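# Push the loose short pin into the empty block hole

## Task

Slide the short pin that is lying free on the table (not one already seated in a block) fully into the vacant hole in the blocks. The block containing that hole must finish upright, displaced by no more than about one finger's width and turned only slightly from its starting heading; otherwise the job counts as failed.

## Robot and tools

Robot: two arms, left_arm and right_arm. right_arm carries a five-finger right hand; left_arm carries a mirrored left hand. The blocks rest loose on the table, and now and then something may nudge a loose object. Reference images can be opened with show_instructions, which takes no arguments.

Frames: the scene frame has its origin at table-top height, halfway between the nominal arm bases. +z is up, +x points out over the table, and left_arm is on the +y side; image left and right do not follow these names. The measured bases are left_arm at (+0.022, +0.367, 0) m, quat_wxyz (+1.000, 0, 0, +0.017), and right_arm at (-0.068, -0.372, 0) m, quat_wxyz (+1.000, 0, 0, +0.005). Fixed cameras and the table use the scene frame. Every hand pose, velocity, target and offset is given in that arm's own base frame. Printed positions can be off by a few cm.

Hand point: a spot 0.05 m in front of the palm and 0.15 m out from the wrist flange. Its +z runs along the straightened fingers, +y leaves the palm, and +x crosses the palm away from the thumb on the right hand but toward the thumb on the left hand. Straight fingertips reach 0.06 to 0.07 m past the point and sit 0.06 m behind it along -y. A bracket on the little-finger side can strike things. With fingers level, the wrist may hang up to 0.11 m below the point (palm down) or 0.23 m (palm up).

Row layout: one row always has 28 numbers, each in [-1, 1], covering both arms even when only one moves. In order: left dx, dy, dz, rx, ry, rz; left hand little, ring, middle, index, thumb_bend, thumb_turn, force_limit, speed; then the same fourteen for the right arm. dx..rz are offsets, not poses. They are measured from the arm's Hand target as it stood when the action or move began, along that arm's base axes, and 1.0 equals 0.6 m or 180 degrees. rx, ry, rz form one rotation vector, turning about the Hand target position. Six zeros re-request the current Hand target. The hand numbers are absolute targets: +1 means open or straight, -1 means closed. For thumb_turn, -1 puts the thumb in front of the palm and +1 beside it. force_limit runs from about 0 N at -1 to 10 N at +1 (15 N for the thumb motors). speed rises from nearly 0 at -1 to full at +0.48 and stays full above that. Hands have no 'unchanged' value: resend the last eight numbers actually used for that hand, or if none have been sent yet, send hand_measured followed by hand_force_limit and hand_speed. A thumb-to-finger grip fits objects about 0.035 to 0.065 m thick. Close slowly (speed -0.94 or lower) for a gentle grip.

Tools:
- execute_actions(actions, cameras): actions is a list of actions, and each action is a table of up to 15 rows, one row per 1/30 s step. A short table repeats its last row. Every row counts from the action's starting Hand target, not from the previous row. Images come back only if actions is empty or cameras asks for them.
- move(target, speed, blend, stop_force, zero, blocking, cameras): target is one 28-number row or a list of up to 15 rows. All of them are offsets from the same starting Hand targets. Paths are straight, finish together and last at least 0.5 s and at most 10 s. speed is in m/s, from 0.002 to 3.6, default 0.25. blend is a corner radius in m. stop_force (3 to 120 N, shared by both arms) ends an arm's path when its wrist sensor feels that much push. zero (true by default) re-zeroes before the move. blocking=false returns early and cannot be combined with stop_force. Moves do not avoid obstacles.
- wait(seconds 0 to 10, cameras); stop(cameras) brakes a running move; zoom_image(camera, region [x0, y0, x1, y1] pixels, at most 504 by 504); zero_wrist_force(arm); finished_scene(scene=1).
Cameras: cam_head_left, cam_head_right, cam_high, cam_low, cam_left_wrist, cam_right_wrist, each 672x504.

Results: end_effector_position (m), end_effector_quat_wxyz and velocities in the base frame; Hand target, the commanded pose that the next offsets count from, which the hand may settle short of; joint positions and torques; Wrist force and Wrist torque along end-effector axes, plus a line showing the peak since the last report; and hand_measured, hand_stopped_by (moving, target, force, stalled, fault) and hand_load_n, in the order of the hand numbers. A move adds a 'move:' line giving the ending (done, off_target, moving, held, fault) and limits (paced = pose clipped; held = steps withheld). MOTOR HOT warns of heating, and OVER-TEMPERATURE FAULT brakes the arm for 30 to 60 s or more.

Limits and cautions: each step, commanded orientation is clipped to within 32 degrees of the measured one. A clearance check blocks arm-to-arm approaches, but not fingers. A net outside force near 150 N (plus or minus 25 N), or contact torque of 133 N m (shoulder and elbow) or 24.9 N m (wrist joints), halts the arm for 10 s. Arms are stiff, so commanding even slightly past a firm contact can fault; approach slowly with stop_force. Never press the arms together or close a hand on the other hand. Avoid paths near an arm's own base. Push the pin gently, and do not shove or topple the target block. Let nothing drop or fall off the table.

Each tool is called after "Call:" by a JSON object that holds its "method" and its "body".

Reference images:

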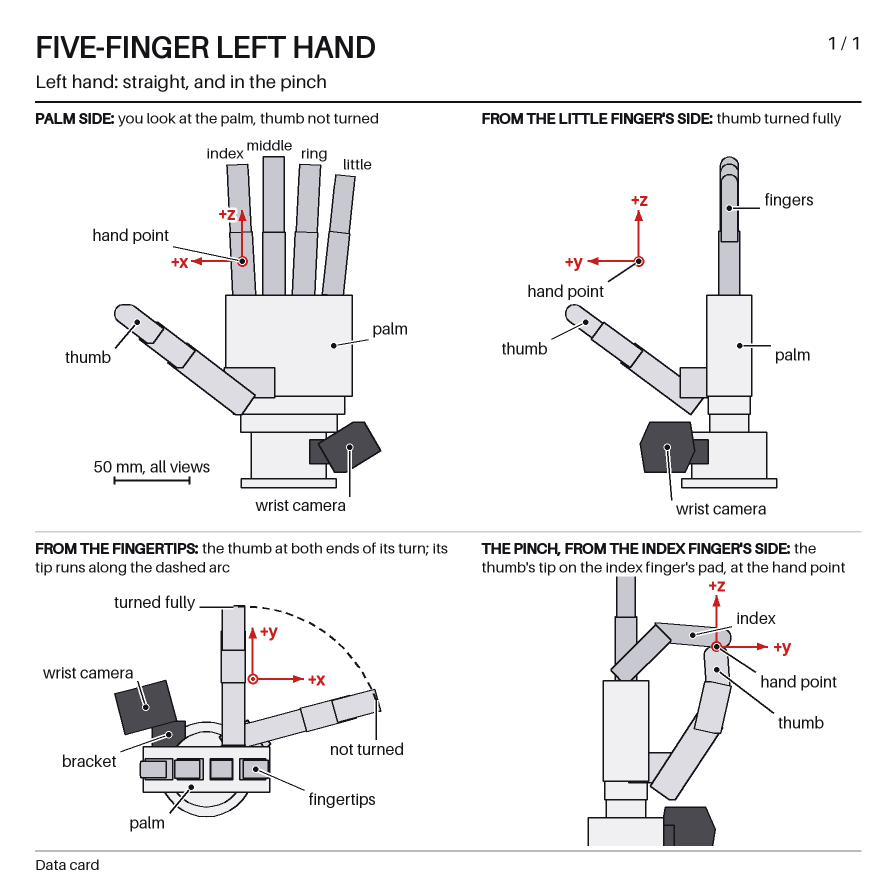

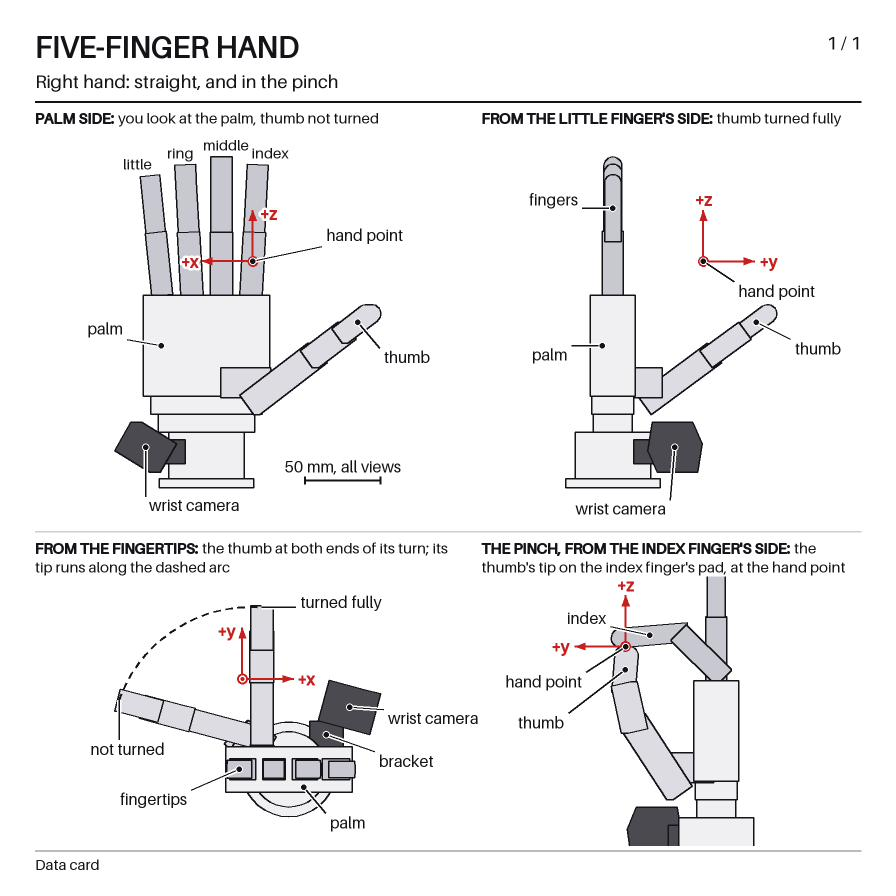

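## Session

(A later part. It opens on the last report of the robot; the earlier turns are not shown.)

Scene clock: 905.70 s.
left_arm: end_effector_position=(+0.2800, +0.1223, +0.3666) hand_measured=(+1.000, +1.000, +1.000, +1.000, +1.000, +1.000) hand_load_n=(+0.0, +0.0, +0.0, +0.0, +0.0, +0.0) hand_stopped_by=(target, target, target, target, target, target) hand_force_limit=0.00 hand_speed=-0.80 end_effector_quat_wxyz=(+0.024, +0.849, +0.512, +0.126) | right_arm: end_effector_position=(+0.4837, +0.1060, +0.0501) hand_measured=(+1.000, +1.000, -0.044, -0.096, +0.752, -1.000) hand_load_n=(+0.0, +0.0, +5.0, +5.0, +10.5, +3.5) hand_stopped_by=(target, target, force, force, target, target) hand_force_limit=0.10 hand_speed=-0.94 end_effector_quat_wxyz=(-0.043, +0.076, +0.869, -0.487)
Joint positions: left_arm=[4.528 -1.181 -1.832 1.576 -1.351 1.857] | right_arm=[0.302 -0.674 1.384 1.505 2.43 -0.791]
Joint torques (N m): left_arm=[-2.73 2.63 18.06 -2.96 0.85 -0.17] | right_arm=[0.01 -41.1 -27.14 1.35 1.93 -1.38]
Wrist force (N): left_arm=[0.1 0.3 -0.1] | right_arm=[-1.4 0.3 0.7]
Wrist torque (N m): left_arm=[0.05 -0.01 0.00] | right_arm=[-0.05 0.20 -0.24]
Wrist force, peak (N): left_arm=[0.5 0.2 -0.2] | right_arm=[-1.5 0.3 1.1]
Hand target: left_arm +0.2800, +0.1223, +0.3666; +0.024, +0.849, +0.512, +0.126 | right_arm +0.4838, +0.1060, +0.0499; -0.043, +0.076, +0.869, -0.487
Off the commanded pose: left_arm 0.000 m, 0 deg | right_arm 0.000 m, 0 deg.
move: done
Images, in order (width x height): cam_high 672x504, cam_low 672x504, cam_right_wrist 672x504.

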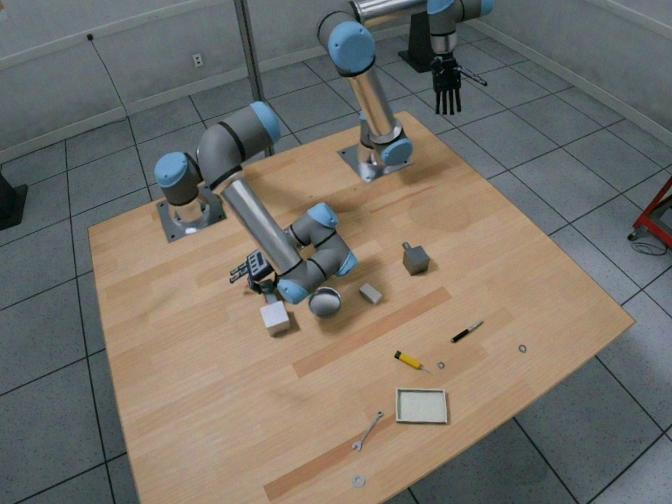

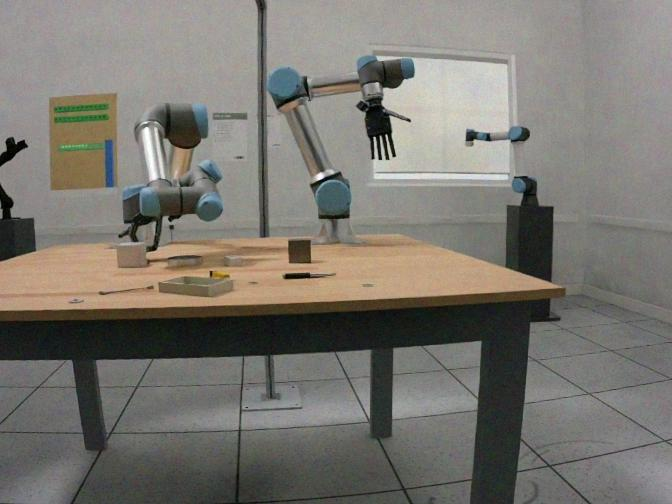

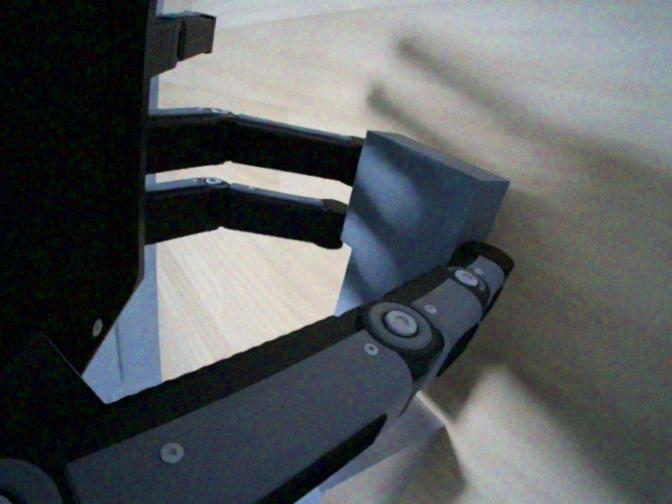

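Call:
{"method": "move", "body": {"target": [0,0,0,0,0,0,1,1,1,1,1,1,0,-0.8,0,-0.015,0,0,0,0.014,1,1,-0.4,-0.35,0.75,-1,0.1,-0.94], "speed": 0.05, "cameras": ["cam_high","cam_low"]}}

Call:
{"method": "zoom_image", "body": {"camera": "cam_high", "region": [258, 285, 300, 335]}}

Call:
{"method": "zoom_image", "body": {"camera": "cam_high", "region": [258, 285, 288, 310]}}

Scene clock: 988.07 s.
left_arm: end_effector_position=(+0.2800, +0.1223, +0.3666) hand_measured=(+1.000, +1.000, +1.000, +1.000, +1.000, +1.000) hand_load_n=(+0.0, +0.0, +0.0, +0.0, +0.0, +0.0) hand_stopped_by=(target, target, target, target, target, target) hand_force_limit=0.00 hand_speed=-0.80 end_effector_quat_wxyz=(+0.024, +0.849, +0.512, +0.126) | right_arm: end_effector_position=(+0.4838, +0.0971, +0.0499) hand_measured=(+1.000, +1.000, -0.044, -0.096, +0.752, -1.000) hand_load_n=(+0.0, +0.0, +5.0, +4.5, +10.5, +3.0) hand_stopped_by=(target, target, force, force, target, target) hand_force_limit=0.10 hand_speed=-0.94 end_effector_quat_wxyz=(-0.033, +0.057, +0.871, -0.488)
Joint positions: left_arm=[4.528 -1.181 -1.832 1.576 -1.351 1.857] | right_arm=[0.29 -0.697 1.417 1.44 2.462 -0.862]
Joint torques (N m): left_arm=[-2.25 1.93 19.49 -2.76 0.64 -0.06] | right_arm=[-6 -57.8 -1.98 1.55 3.06 -1.13]
Wrist force (N): left_arm=[-0.1 0.1 -0.4] | right_arm=[-1.2 0.3 0.7]
Wrist torque (N m): left_arm=[0.05 0.01 -0.01] | right_arm=[-0.05 0.19 -0.01]
Wrist force, peak (N): left_arm=[0.5 0.2 -0.4] | right_arm=[-1.6 0.0 0.9]
Hand target: left_arm +0.2800, +0.1223, +0.3666; +0.024, +0.849, +0.512, +0.126 | right_arm +0.4838, +0.0970, +0.0499; -0.032, +0.057, +0.871, -0.488
Off the commanded pose: left_arm 0.000 m, 0 deg | right_arm 0.000 m, 0 deg.
move: done
Images, in order (width x height): cam_high 672x504, cam_low 672x504.

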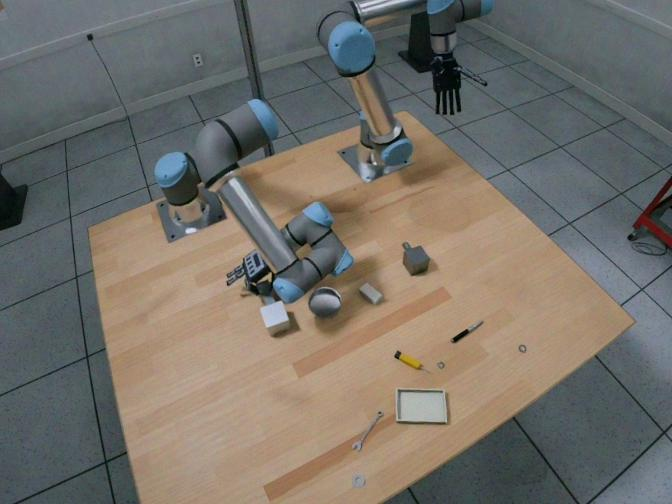

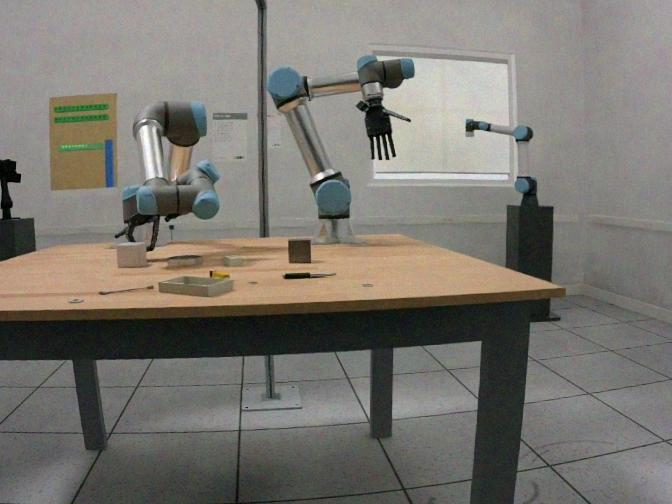

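Scaled by 10.080.

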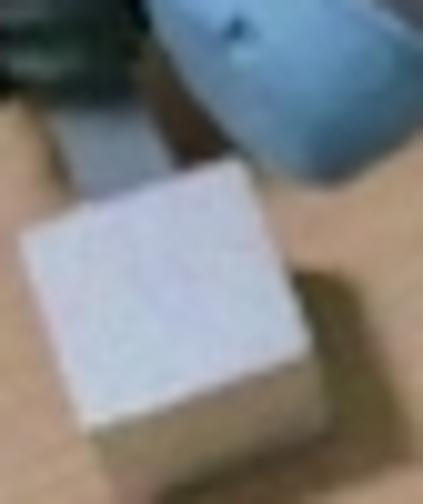

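Scaled by 16.800.

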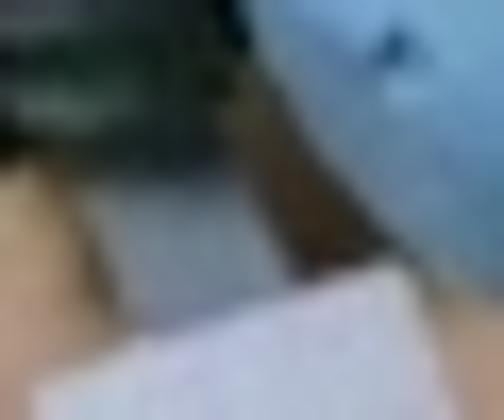

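Call:
{"method": "move", "body": {"target": [0,0,0,0,0,0,1,1,1,1,1,1,0,-0.8,0.0833,-0.0092,0,0,0,0,1,1,-0.4,-0.35,0.75,-1,0.1,-0.94], "speed": 0.015, "stop_force": 3, "cameras": ["cam_high","cam_low","cam_right_wrist"]}}

Call:
{"method": "zoom_image", "body": {"camera": "cam_high", "region": [258, 285, 300, 335]}}

Call:
{"method": "zoom_image", "body": {"camera": "cam_low", "region": [105, 220, 165, 275]}}

Scene clock: 1003.50 s.
left_arm: end_effector_position=(+0.2800, +0.1223, +0.3666) hand_measured=(+1.000, +1.000, +1.000, +1.000, +1.000, +1.000) hand_load_n=(+0.0, +0.0, +0.0, +0.0, +0.0, +0.0) hand_stopped_by=(target, target, target, target, target, target) hand_force_limit=0.00 hand_speed=-0.80 end_effector_quat_wxyz=(+0.024, +0.849, +0.512, +0.126) | right_arm: end_effector_position=(+0.5308, +0.0918, +0.0499) hand_measured=(+1.000, +1.000, -0.044, -0.096, +0.752, -1.000) hand_load_n=(+0.0, +0.0, +4.5, +5.0, +10.5, +2.5) hand_stopped_by=(target, target, force, force, target, target) hand_force_limit=0.10 hand_speed=-0.94 end_effector_quat_wxyz=(-0.032, +0.057, +0.871, -0.488)
Joint positions: left_arm=[4.528 -1.181 -1.832 1.576 -1.351 1.857] | right_arm=[0.258 -0.623 1.253 1.496 2.48 -0.905]
Joint torques (N m): left_arm=[-1.03 2.52 20.57 -2.78 0.83 -0.14] | right_arm=[6.54 -61.43 -2.89 1.45 -0.56 1.3]
Wrist force (N): left_arm=[0.1 0.4 -0.4] | right_arm=[-1.2 0.2 0.9]
Wrist torque (N m): left_arm=[0.08 -0.01 0.00] | right_arm=[-0.06 0.19 -0.07]
Wrist force, peak (N): left_arm=[0.2 0.4 -0.5] | right_arm=[1.8 -0.2 1.2]
Hand target: left_arm +0.2800, +0.1223, +0.3666; +0.024, +0.849, +0.512, +0.126 | right_arm +0.5308, +0.0918, +0.0499; -0.032, +0.057, +0.871, -0.488 (not the last commanded pose)
Off the commanded pose: left_arm 0.000 m, 0 deg | right_arm 0.003 m, 0 deg.
move: contact (right_arm)
Images, in order (width x height): cam_high 672x504, cam_low 672x504, cam_right_wrist 672x504.

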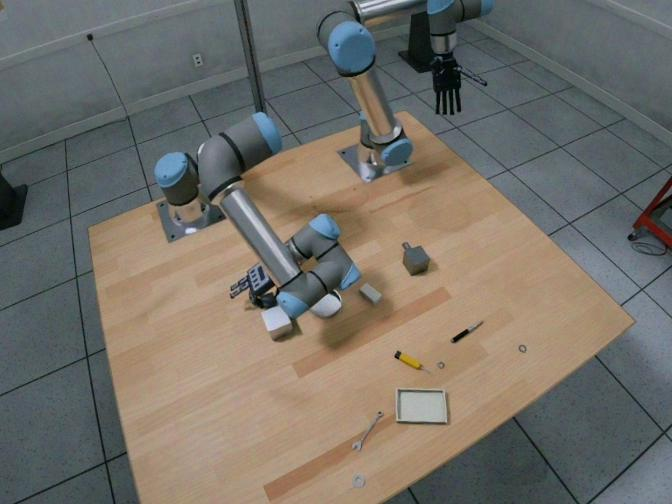

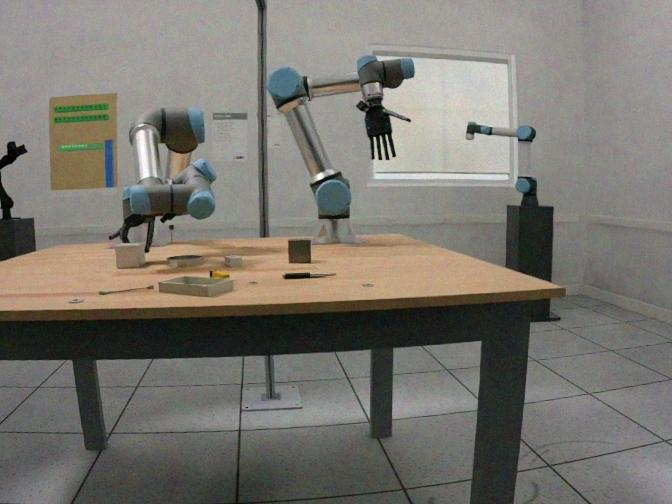

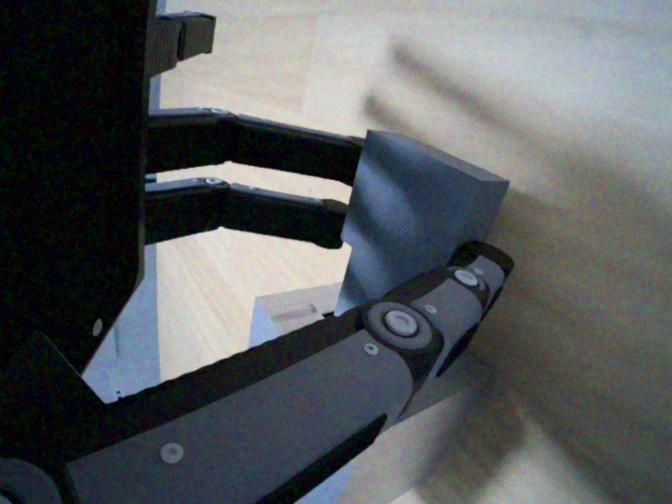

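Scaled by 10.080.

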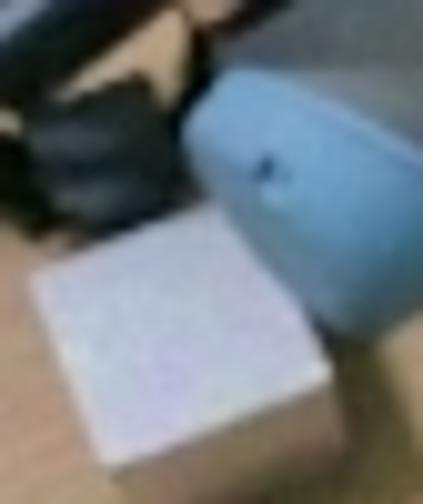

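Scaled by 8.400.

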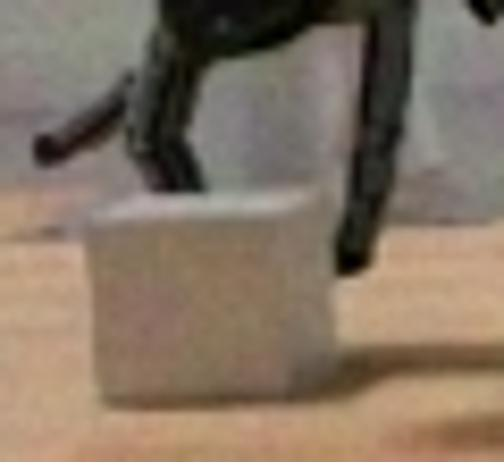

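Call:
{"method": "zoom_image", "body": {"camera": "cam_right_wrist", "region": [220, 240, 480, 504]}}

Scaled by 1.909 from the camera's 672x504 image, which has a finer 960x720 frame.

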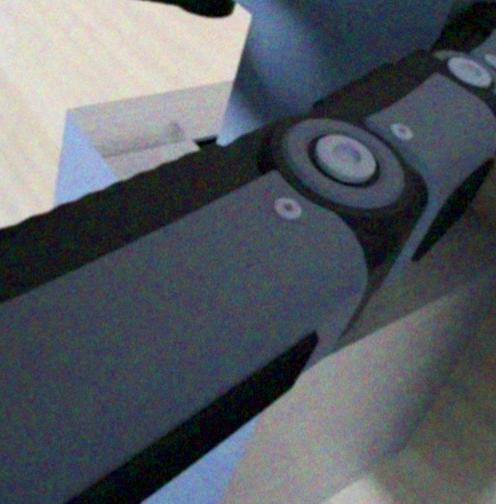

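Call:
{"method": "move", "body": {"target": [[0.167,-0.417,0,0.051,-0.08,-0.249,1,1,1,1,1,1,0,-0.8,0,0,0,0,0,0,1,1,-0.4,-0.35,0.75,-1,0.1,-0.94],[-0.017,-0.833,-0.05,0.102,-0.16,-0.498,1,1,1,1,1,1,0,-0.8,0,0,0,0,0,0,1,1,-0.4,-0.35,0.75,-1,0.1,-0.94]], "speed": 0.25, "blend": [0.06,0], "cameras": ["cam_head_left","cam_head_right","cam_high","cam_left_wrist"]}}

Scene clock: 1144.63 s.
left_arm: end_effector_position=(+0.2698, -0.3774, +0.3366) hand_measured=(+1.000, +1.000, +1.000, +1.000, +1.000, +1.000) hand_load_n=(+0.0, +0.0, -0.5, +0.0, +0.0, +0.0) hand_stopped_by=(target, target, target, target, target, target) hand_force_limit=0.00 hand_speed=-0.80 end_effector_quat_wxyz=(+0.097, +0.900, -0.269, +0.330) | right_arm: end_effector_position=(+0.5308, +0.0918, +0.0499) hand_measured=(+1.000, +1.000, -0.044, -0.096, +0.752, -1.000) hand_load_n=(-0.5, +0.0, +4.5, +4.5, +10.5, +2.5) hand_stopped_by=(target, target, force, force, target, target) hand_force_limit=0.10 hand_speed=-0.94 end_effector_quat_wxyz=(-0.032, +0.057, +0.871, -0.488)
Joint positions: left_arm=[2.667 -1.379 -1.782 2.289 -1.505 1.654] | right_arm=[0.258 -0.623 1.253 1.496 2.48 -0.905]
Joint torques (N m): left_arm=[-14.62 -1.64 31.55 0.57 -1.52 -2.3] | right_arm=[6.91 -61.87 -1.86 1.63 -0.54 1.34]
Wrist force (N): left_arm=[0.2 0.1 -1.1] | right_arm=[-1.1 0.2 0.9]
Wrist torque (N m): left_arm=[0.08 -0.14 0.05] | right_arm=[-0.07 0.17 -0.06]
Wrist force, peak (N): left_arm=[0.1 -0.2 -1.1] | right_arm=[-1.4 0.2 1.1]
Hand target: left_arm +0.2698, -0.3775, +0.3366; +0.097, +0.900, -0.270, +0.330 | right_arm +0.5308, +0.0918, +0.0499; -0.032, +0.057, +0.871, -0.488
Off the commanded pose: left_arm 0.000 m, 0 deg | right_arm 0.000 m, 0 deg.
move: done
Images, in order (width x height): cam_head_left 672x504, cam_head_right 672x504, cam_high 672x504, cam_left_wrist 672x504.

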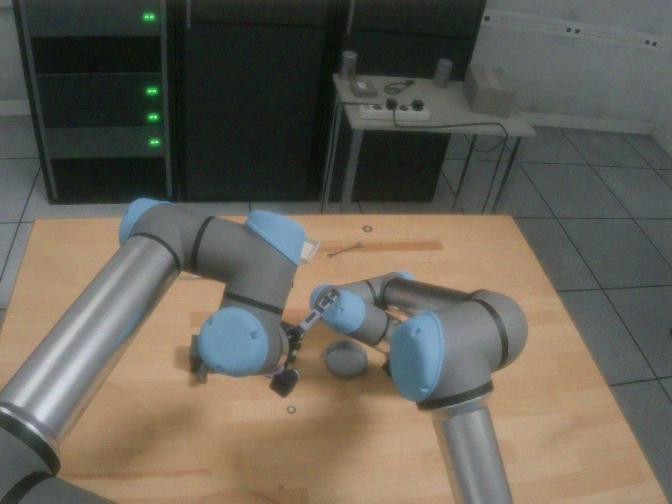

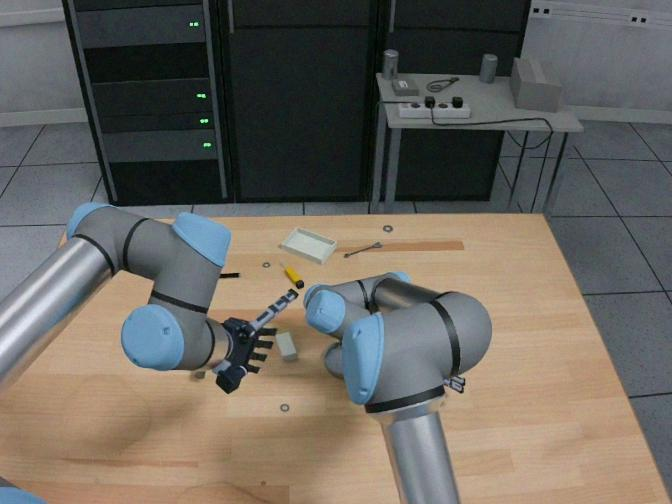

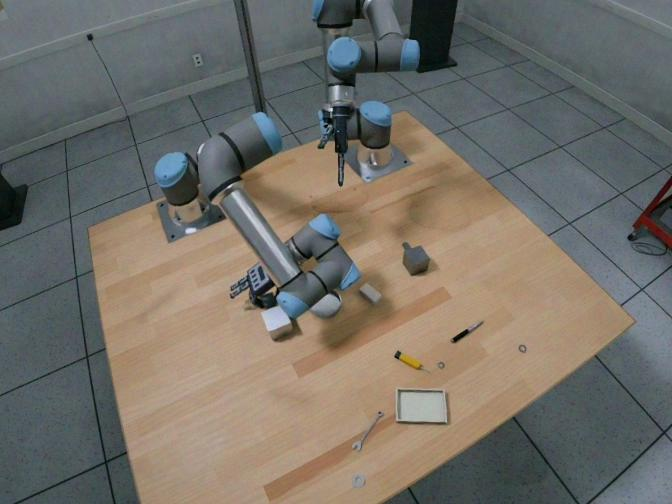

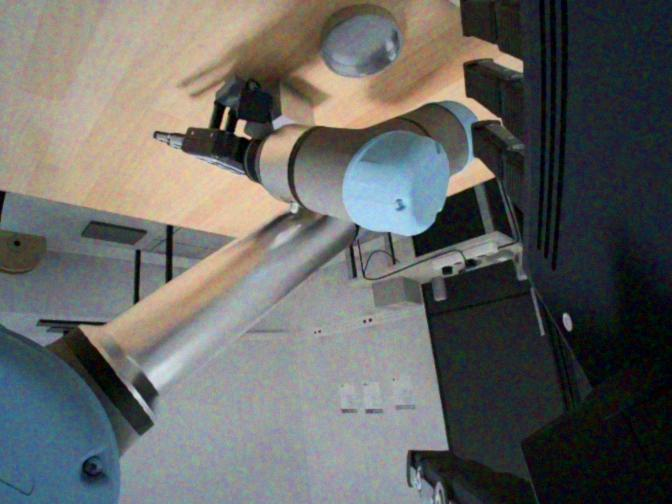

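Call:
{"method": "zoom_image", "body": {"camera": "cam_left_wrist", "region": [160, 50, 340, 200]}}

Scaled by 2.800 from the camera's 672x504 image, which has a finer 960x720 frame.

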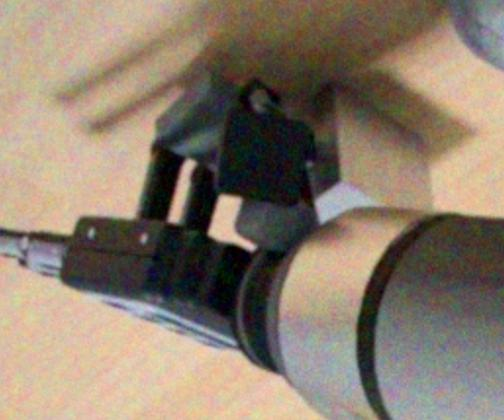

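Call:
{"method": "zoom_image", "body": {"camera": "cam_left_wrist", "region": [210, 60, 330, 150]}}

Scaled by 4.200 from the camera's 672x504 image, which has a finer 960x720 frame.

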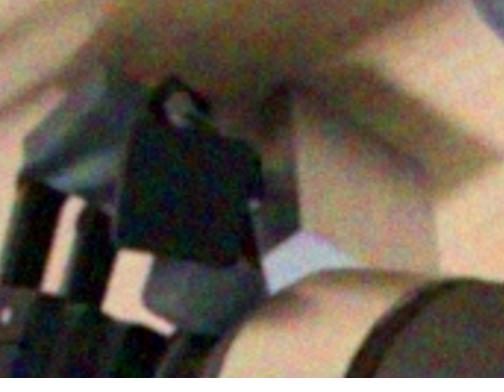

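Call:
{"method": "move", "body": {"target": [[0,-0.05,-0.412,0,0,0,-0.5,-0.5,-0.5,-0.5,1,1,0,0.3,0,0,0,0,0,0,1,1,-0.4,-0.35,0.75,-1,0.1,-0.94],[0.072,-0.183,-0.412,0,0,0,-0.5,-0.5,-0.5,-0.5,1,1,0,0.3,0,0,0,0,0,0,1,1,-0.4,-0.35,0.75,-1,0.1,-0.94]], "speed": 0.2, "cameras": ["cam_head_right","cam_high","cam_left_wrist"]}}

Call:
{"method": "zoom_image", "body": {"camera": "cam_left_wrist", "region": [100, 50, 400, 300]}}

Scene clock: 1179.20 s.
left_arm: end_effector_position=(+0.3129, -0.4872, +0.0894) hand_measured=(-0.500, -0.500, -0.500, -0.500, +1.000, +1.000) hand_load_n=(+0.0, +0.0, +0.0, +0.0, +0.0, +0.0) hand_stopped_by=(target, target, target, target, target, target) hand_force_limit=0.00 hand_speed=0.30 end_effector_quat_wxyz=(+0.097, +0.900, -0.270, +0.330) | right_arm: end_effector_position=(+0.5308, +0.0918, +0.0499) hand_measured=(+1.000, +1.000, -0.044, -0.096, +0.752, -1.000) hand_load_n=(+0.0, +0.0, +4.5, +5.0, +10.5, +2.5) hand_stopped_by=(target, target, force, force, target, target) hand_force_limit=0.10 hand_speed=-0.94 end_effector_quat_wxyz=(-0.032, +0.057, +0.871, -0.488)
Joint positions: left_arm=[2.44 -1.883 -1.924 2.934 -1.651 1.481] | right_arm=[0.258 -0.623 1.253 1.496 2.48 -0.905]
Joint torques (N m): left_arm=[-14.78 17 26.89 -2.6 -1.28 -2.28] | right_arm=[6.98 -61.42 -2.08 1.6 -0.5 1.37]
Wrist force (N): left_arm=[0.4 0.0 -0.7] | right_arm=[-1.0 0.2 1.0]
Wrist torque (N m): left_arm=[0.08 -0.14 0.08] | right_arm=[-0.06 0.16 -0.05]
Wrist force, peak (N): left_arm=[0.9 0.0 -1.6] | right_arm=[-1.5 0.3 1.1]
Hand target: left_arm +0.3130, -0.4873, +0.0894; +0.097, +0.900, -0.270, +0.330 | right_arm +0.5308, +0.0918, +0.0499; -0.032, +0.057, +0.871, -0.488
Off the commanded pose: left_arm 0.000 m, 0 deg | right_arm 0.000 m, 0 deg.
move: done
Images, in order (width x height): cam_head_right 672x504, cam_high 672x504, cam_left_wrist 672x504.

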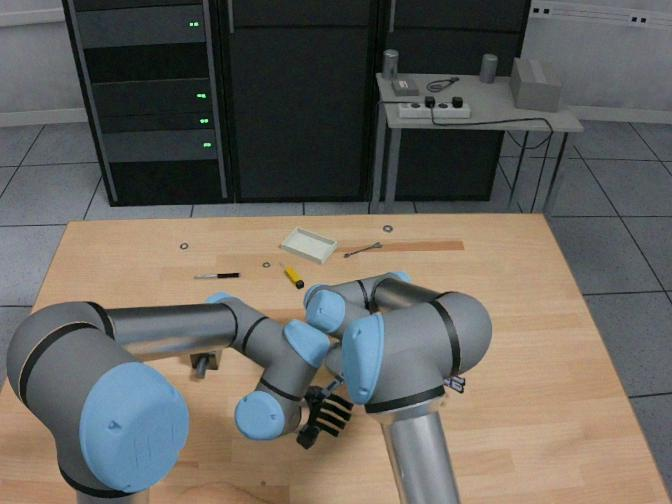

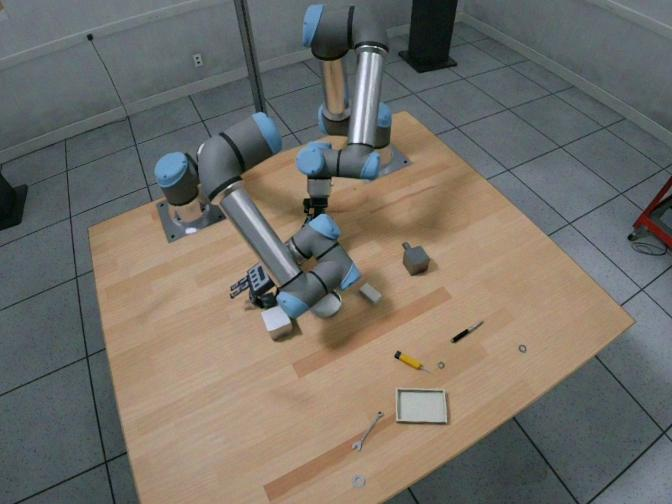

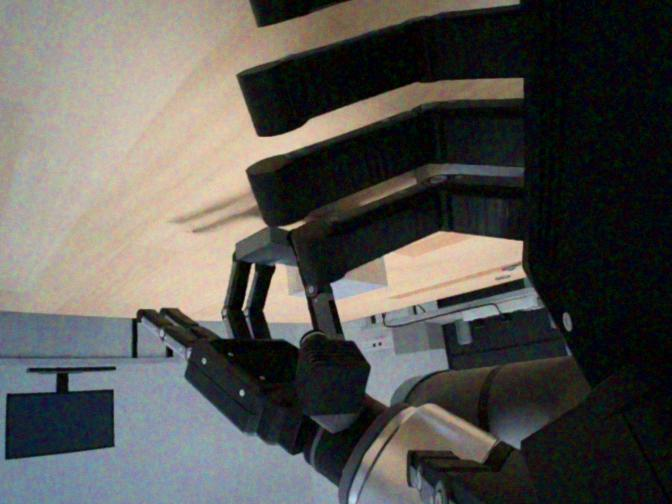

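Scaled by 1.680 from the camera's 672x504 image, which has a finer 960x720 frame.

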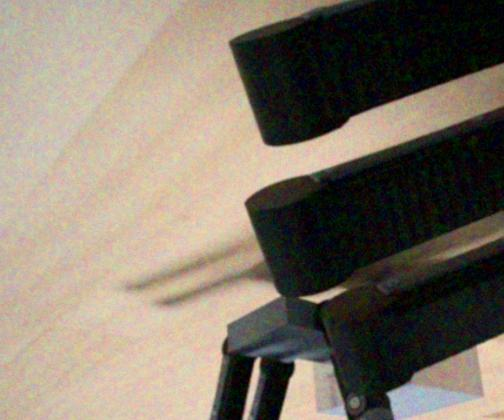

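Call:
{"method": "move", "body": {"target": [0,0,0,0,0,0,1,1,1,1,1,1,0,0.3,0,0,0,0,0,0,1,1,-0.4,-0.35,0.75,-1,0.1,-0.94], "cameras": ["cam_left_wrist"]}}

Call:
{"method": "zoom_image", "body": {"camera": "cam_left_wrist", "region": [200, 180, 420, 360]}}

Scene clock: 1187.30 s.
left_arm: end_effector_position=(+0.3130, -0.4873, +0.0894) hand_measured=(+1.000, +1.000, +1.000, +1.000, +1.000, +1.000) hand_load_n=(-3.5, +0.5, +0.0, +0.0, +0.0, +0.0) hand_stopped_by=(target, target, target, target, target, target) hand_force_limit=0.00 hand_speed=0.30 end_effector_quat_wxyz=(+0.097, +0.900, -0.270, +0.330) | right_arm: end_effector_position=(+0.5308, +0.0918, +0.0499) hand_measured=(+1.000, +1.000, -0.044, -0.096, +0.752, -1.000) hand_load_n=(+0.0, +0.0, +4.5, +5.0, +10.5, +3.0) hand_stopped_by=(target, target, force, force, target, target) hand_force_limit=0.10 hand_speed=-0.94 end_effector_quat_wxyz=(-0.032, +0.057, +0.871, -0.488)
Joint positions: left_arm=[2.44 -1.883 -1.924 2.934 -1.651 1.481] | right_arm=[0.258 -0.623 1.253 1.496 2.48 -0.905]
Joint torques (N m): left_arm=[-12.99 16.76 17.64 -1.61 0.27 -2] | right_arm=[6.46 -62.24 -2.17 1.88 -0.34 1.52]
Wrist force (N): left_arm=[7.3 2.9 -9.9] | right_arm=[-1.2 0.1 0.9]
Wrist torque (N m): left_arm=[0.56 -0.34 0.29] | right_arm=[-0.08 0.19 -0.07]
Wrist force, peak (N): left_arm=[7.4 3.0 -10.0] | right_arm=[-1.4 0.1 1.0]
Hand target: left_arm +0.3130, -0.4873, +0.0894; +0.097, +0.900, -0.270, +0.330 | right_arm +0.5308, +0.0918, +0.0499; -0.032, +0.057, +0.871, -0.488
Off the commanded pose: left_arm 0.000 m, 0 deg | right_arm 0.000 m, 0 deg.
move: done
Images, in order (width x height): cam_left_wrist 672x504.

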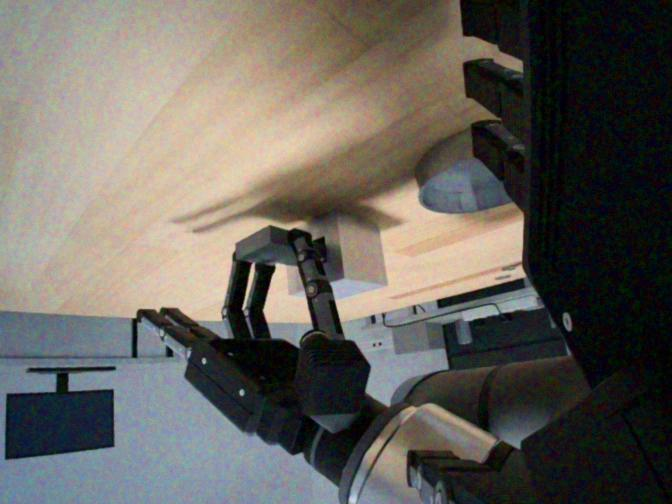

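Scaled by 2.291 from the camera's 672x504 image, which has a finer 960x720 frame.

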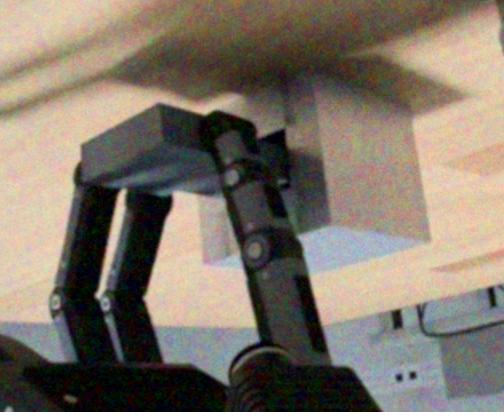

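Call:
{"method": "move", "body": {"target": [0,0,0.045,0,0,0,1,1,1,1,1,1,0,0.3,0,0,0,0,0,0,1,1,-0.4,-0.35,0.75,-1,0.1,-0.94], "speed": 0.1, "cameras": ["cam_left_wrist"]}}

Call:
{"method": "zoom_image", "body": {"camera": "cam_left_wrist", "region": [220, 170, 400, 330]}}

Call:
{"method": "zoom_image", "body": {"camera": "cam_left_wrist", "region": [260, 190, 360, 280]}}

Scene clock: 1195.67 s.
left_arm: end_effector_position=(+0.3129, -0.4873, +0.1163) hand_measured=(+1.000, +1.000, +1.000, +1.000, +1.000, +1.000) hand_load_n=(+0.0, +0.0, +0.0, +0.0, +0.0, +0.0) hand_stopped_by=(target, target, target, target, target, target) hand_force_limit=0.00 hand_speed=0.30 end_effector_quat_wxyz=(+0.097, +0.900, -0.270, +0.330) | right_arm: end_effector_position=(+0.5308, +0.0918, +0.0499) hand_measured=(+1.000, +1.000, -0.044, -0.096, +0.752, -1.000) hand_load_n=(+0.0, +0.0, +4.5, +5.0, +10.5, +2.5) hand_stopped_by=(target, target, force, force, target, target) hand_force_limit=0.10 hand_speed=-0.94 end_effector_quat_wxyz=(-0.032, +0.057, +0.871, -0.488)
Joint positions: left_arm=[2.44 -1.843 -1.894 2.864 -1.651 1.481] | right_arm=[0.258 -0.623 1.253 1.496 2.48 -0.905]
Joint torques (N m): left_arm=[4.7 43.85 28.02 -2.67 0.15 -0.06] | right_arm=[6.62 -61.66 -2.62 1.9 -0.54 1.33]
Wrist force (N): left_arm=[0.3 0.1 -0.7] | right_arm=[-1.2 0.2 0.9]
Wrist torque (N m): left_arm=[0.07 -0.14 0.06] | right_arm=[-0.05 0.20 -0.07]
Wrist force, peak (N): left_arm=[7.9 2.9 -10.1] | right_arm=[-1.3 0.2 1.2]
Hand target: left_arm +0.3130, -0.4873, +0.1164; +0.097, +0.900, -0.270, +0.330 | right_arm +0.5308, +0.0918, +0.0499; -0.032, +0.057, +0.871, -0.488
Off the commanded pose: left_arm 0.000 m, 0 deg | right_arm 0.000 m, 0 deg.
move: done
Images, in order (width x height): cam_left_wrist 672x504.

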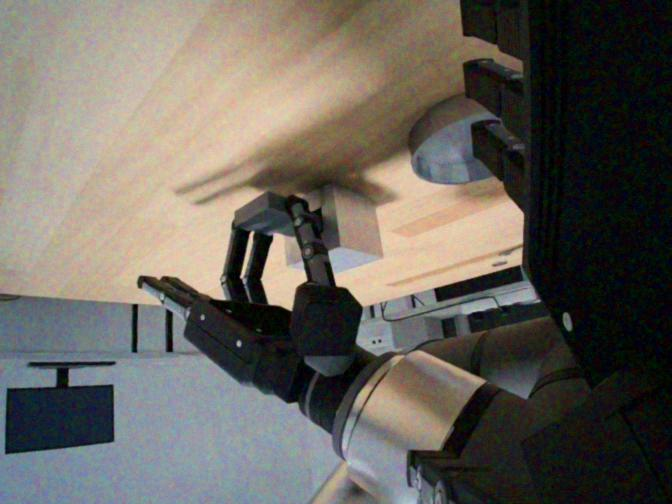

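Scaled by 2.800 from the camera's 672x504 image, which has a finer 960x720 frame.

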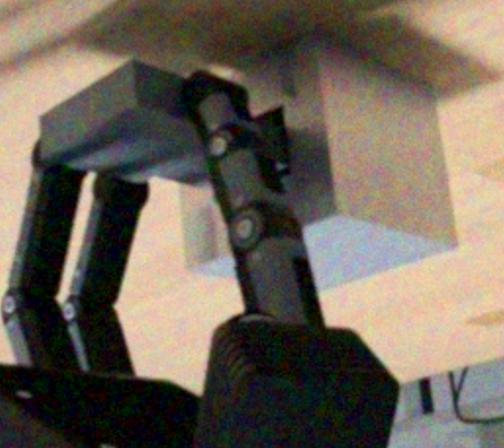

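Scaled by 5.040 from the camera's 672x504 image, which has a finer 960x720 frame.

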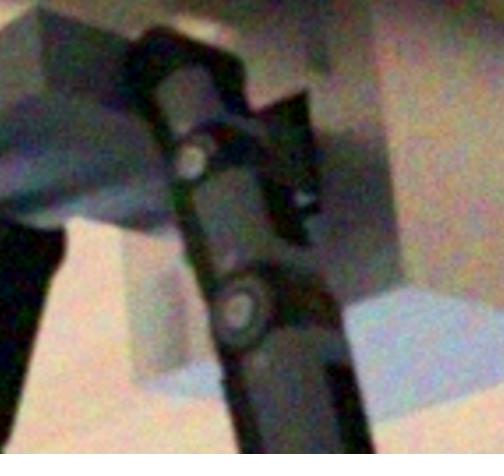

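Call:
{"method": "move", "body": {"target": [0,0,0,0,0,0,1,1,1,1,1,1,0,0.3,-0.133,0.015,0,0,0,0,1,1,-0.4,-0.35,0.75,-1,0.1,-0.94], "speed": 0.06, "cameras": ["cam_left_wrist","cam_high","cam_right_wrist"]}}

Call:
{"method": "zoom_image", "body": {"camera": "cam_left_wrist", "region": [220, 170, 400, 330]}}

Call:
{"method": "zoom_image", "body": {"camera": "cam_left_wrist", "region": [270, 180, 350, 280]}}

Scene clock: 1219.73 s.
left_arm: end_effector_position=(+0.3130, -0.4873, +0.1164) hand_measured=(+1.000, +1.000, +1.000, +1.000, +1.000, +1.000) hand_load_n=(+0.0, +0.0, +0.0, +0.0, +0.0, +0.0) hand_stopped_by=(target, target, target, target, target, target) hand_force_limit=0.00 hand_speed=0.30 end_effector_quat_wxyz=(+0.097, +0.900, -0.270, +0.330) | right_arm: end_effector_position=(+0.5284, +0.0921, +0.0499) hand_measured=(+1.000, +1.000, -0.044, -0.096, +0.752, -1.000) hand_load_n=(+0.0, +0.0, +4.5, +5.5, +10.5, +3.0) hand_stopped_by=(target, target, force, force, target, target) hand_force_limit=0.10 hand_speed=-0.94 end_effector_quat_wxyz=(-0.032, +0.057, +0.871, -0.488)
Joint positions: left_arm=[2.44 -1.843 -1.894 2.864 -1.651 1.481] | right_arm=[0.26 -0.627 1.262 1.493 2.479 -0.903]
Joint torques (N m): left_arm=[9.8 44.83 27.29 -2.4 -1.11 1.39] | right_arm=[-5.67 -43.58 -26.91 4.21 3.26 -1.21]
Wrist force (N): left_arm=[0.3 0.3 -0.8] | right_arm=[-1.1 0.2 0.9]
Wrist torque (N m): left_arm=[0.10 -0.14 0.04] | right_arm=[-0.07 0.18 -0.01]
Wrist force, peak (N): left_arm=[0.9 0.3 -0.9] | right_arm=[-1.6 0.4 1.0]
Hand target: left_arm +0.3130, -0.4873, +0.1164; +0.097, +0.900, -0.270, +0.330 | right_arm +0.5285, +0.0921, +0.0499; -0.032, +0.057, +0.871, -0.488 (not the last commanded pose)
Off the commanded pose: left_arm 0.000 m, 0 deg | right_arm 0.078 m, 0 deg.
move: held (right_arm; a check stopped the path); limits=held
pose unreachable (right arm): on one or more control steps of this call, first in action 0 (counted from 0), this arm could not follow its commanded pose, so it was not sent that pose on those steps. It may still have moved: this result reports where it is.
cause: moving toward the commanded pose would bring a part of the arm too close to another arm (a part of this arm just beyond joint 5 (wrist 2) and a part of the left arm just beyond its joint 6 (wrist 3), along the way the arms are being sent, or toward where that arm still pushes).
Images, in order (width x height): cam_high 672x504, cam_left_wrist 672x504, cam_right_wrist 672x504.

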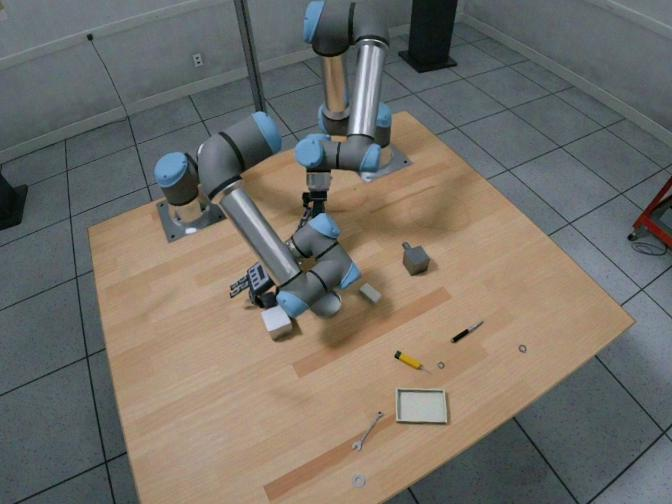

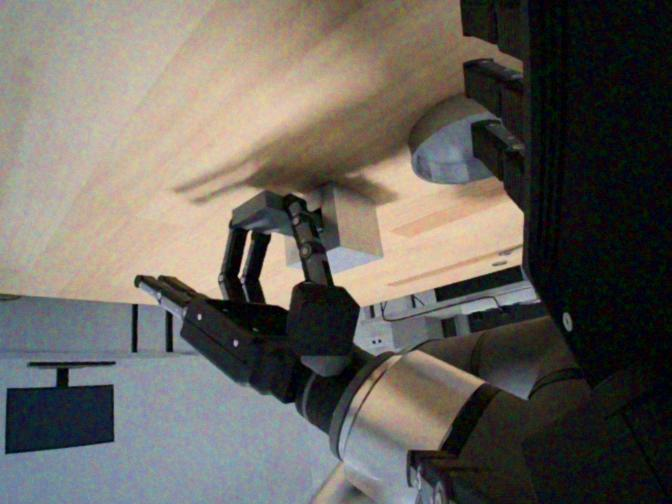

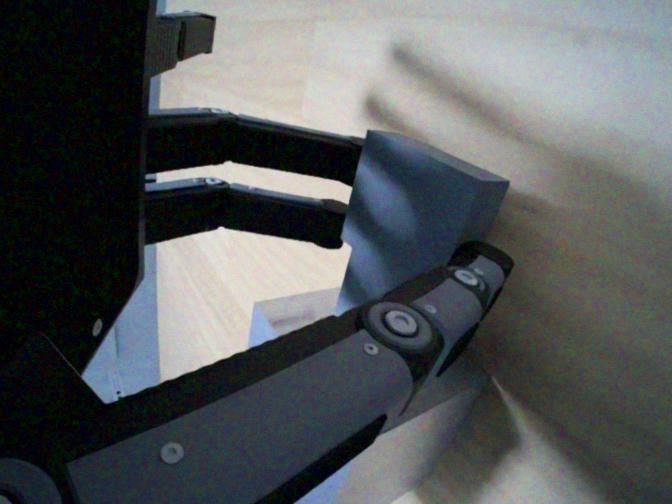

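Scaled by 2.800 from the camera's 672x504 image, which has a finer 960x720 frame.

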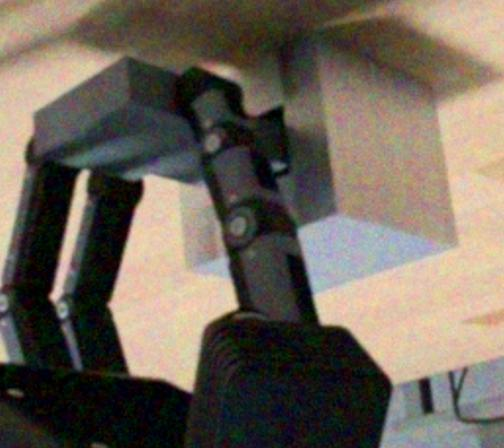

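Scaled by 5.040 from the camera's 672x504 image, which has a finer 960x720 frame.

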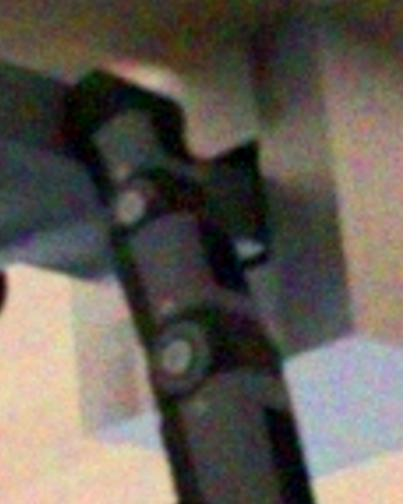

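Call:
{"method": "move", "body": {"target": [[-0.12,0.1,0.03,0,0,0,1,1,1,1,1,1,0,0.3,0,0,0,0,0,0,1,1,-0.4,-0.35,0.75,-1,0.1,-0.94],[-0.12,0.1,0.03,0,0,0,1,1,1,1,1,1,0,0.3,-0.133,0.015,0.13,0,0,0,1,1,-0.4,-0.35,0.75,-1,0.1,-0.94]], "speed": 0.1, "cameras": ["cam_left_wrist","cam_high","cam_right_wrist"]}}

Call:
{"method": "zoom_image", "body": {"camera": "cam_left_wrist", "region": [220, 130, 400, 290]}}

Scene clock: 1232.67 s.
left_arm: end_effector_position=(+0.2410, -0.4273, +0.1344) hand_measured=(+1.000, +1.000, +1.000, +1.000, +1.000, +1.000) hand_load_n=(+0.0, +0.0, +0.0, +0.0, +0.0, +0.0) hand_stopped_by=(target, target, target, target, target, target) hand_force_limit=0.00 hand_speed=0.30 end_effector_quat_wxyz=(+0.097, +0.900, -0.270, +0.330) | right_arm: end_effector_position=(+0.4488, +0.1011, +0.1277) hand_measured=(+1.000, +1.000, -0.044, -0.096, +0.752, -1.000) hand_load_n=(+0.0, +0.0, +5.0, +0.0, +5.5, +2.5) hand_stopped_by=(target, target, force, force, target, target) hand_force_limit=0.10 hand_speed=-0.94 end_effector_quat_wxyz=(-0.032, +0.057, +0.871, -0.488)
Joint positions: left_arm=[2.438 -1.616 -2.113 2.855 -1.652 1.479] | right_arm=[0.317 -0.865 1.504 1.549 2.447 -0.827]
Joint torques (N m): left_arm=[13.33 33.72 7.44 -2.66 1.37 2.02] | right_arm=[7.32 -53.19 -1.6 4.18 -0.84 1.49]
Wrist force (N): left_arm=[0.5 0.1 -0.8] | right_arm=[-1.1 0.0 0.9]
Wrist torque (N m): left_arm=[0.07 -0.17 0.04] | right_arm=[-0.09 0.17 -0.23]
Wrist force, peak (N): left_arm=[0.2 0.3 -1.3] | right_arm=[-1.6 0.7 1.4]
Hand target: left_arm +0.2410, -0.4273, +0.1344; +0.097, +0.900, -0.270, +0.330 | right_arm +0.4487, +0.1011, +0.1279; -0.032, +0.057, +0.871, -0.488
Off the commanded pose: left_arm 0.000 m, 0 deg | right_arm 0.000 m, 0 deg.
move: done
Images, in order (width x height): cam_high 672x504, cam_left_wrist 672x504, cam_right_wrist 672x504.

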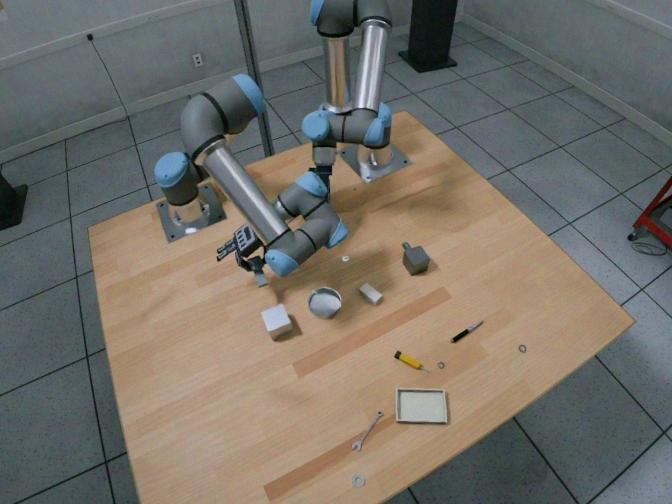

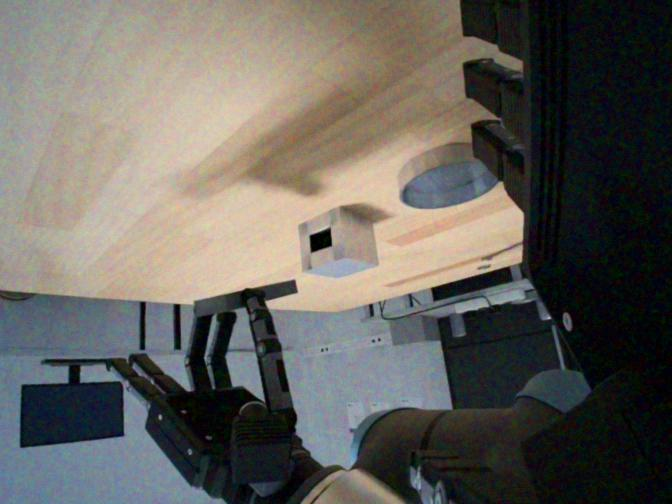

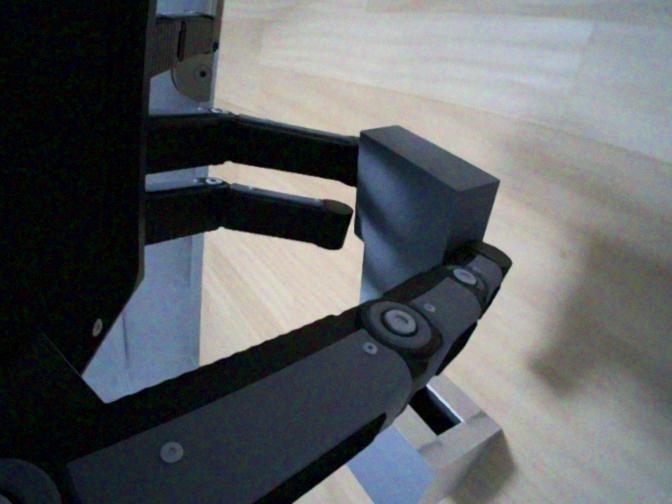

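Scaled by 2.800 from the camera's 672x504 image, which has a finer 960x720 frame.

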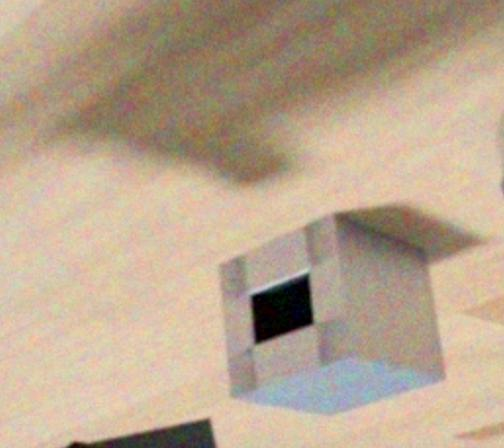

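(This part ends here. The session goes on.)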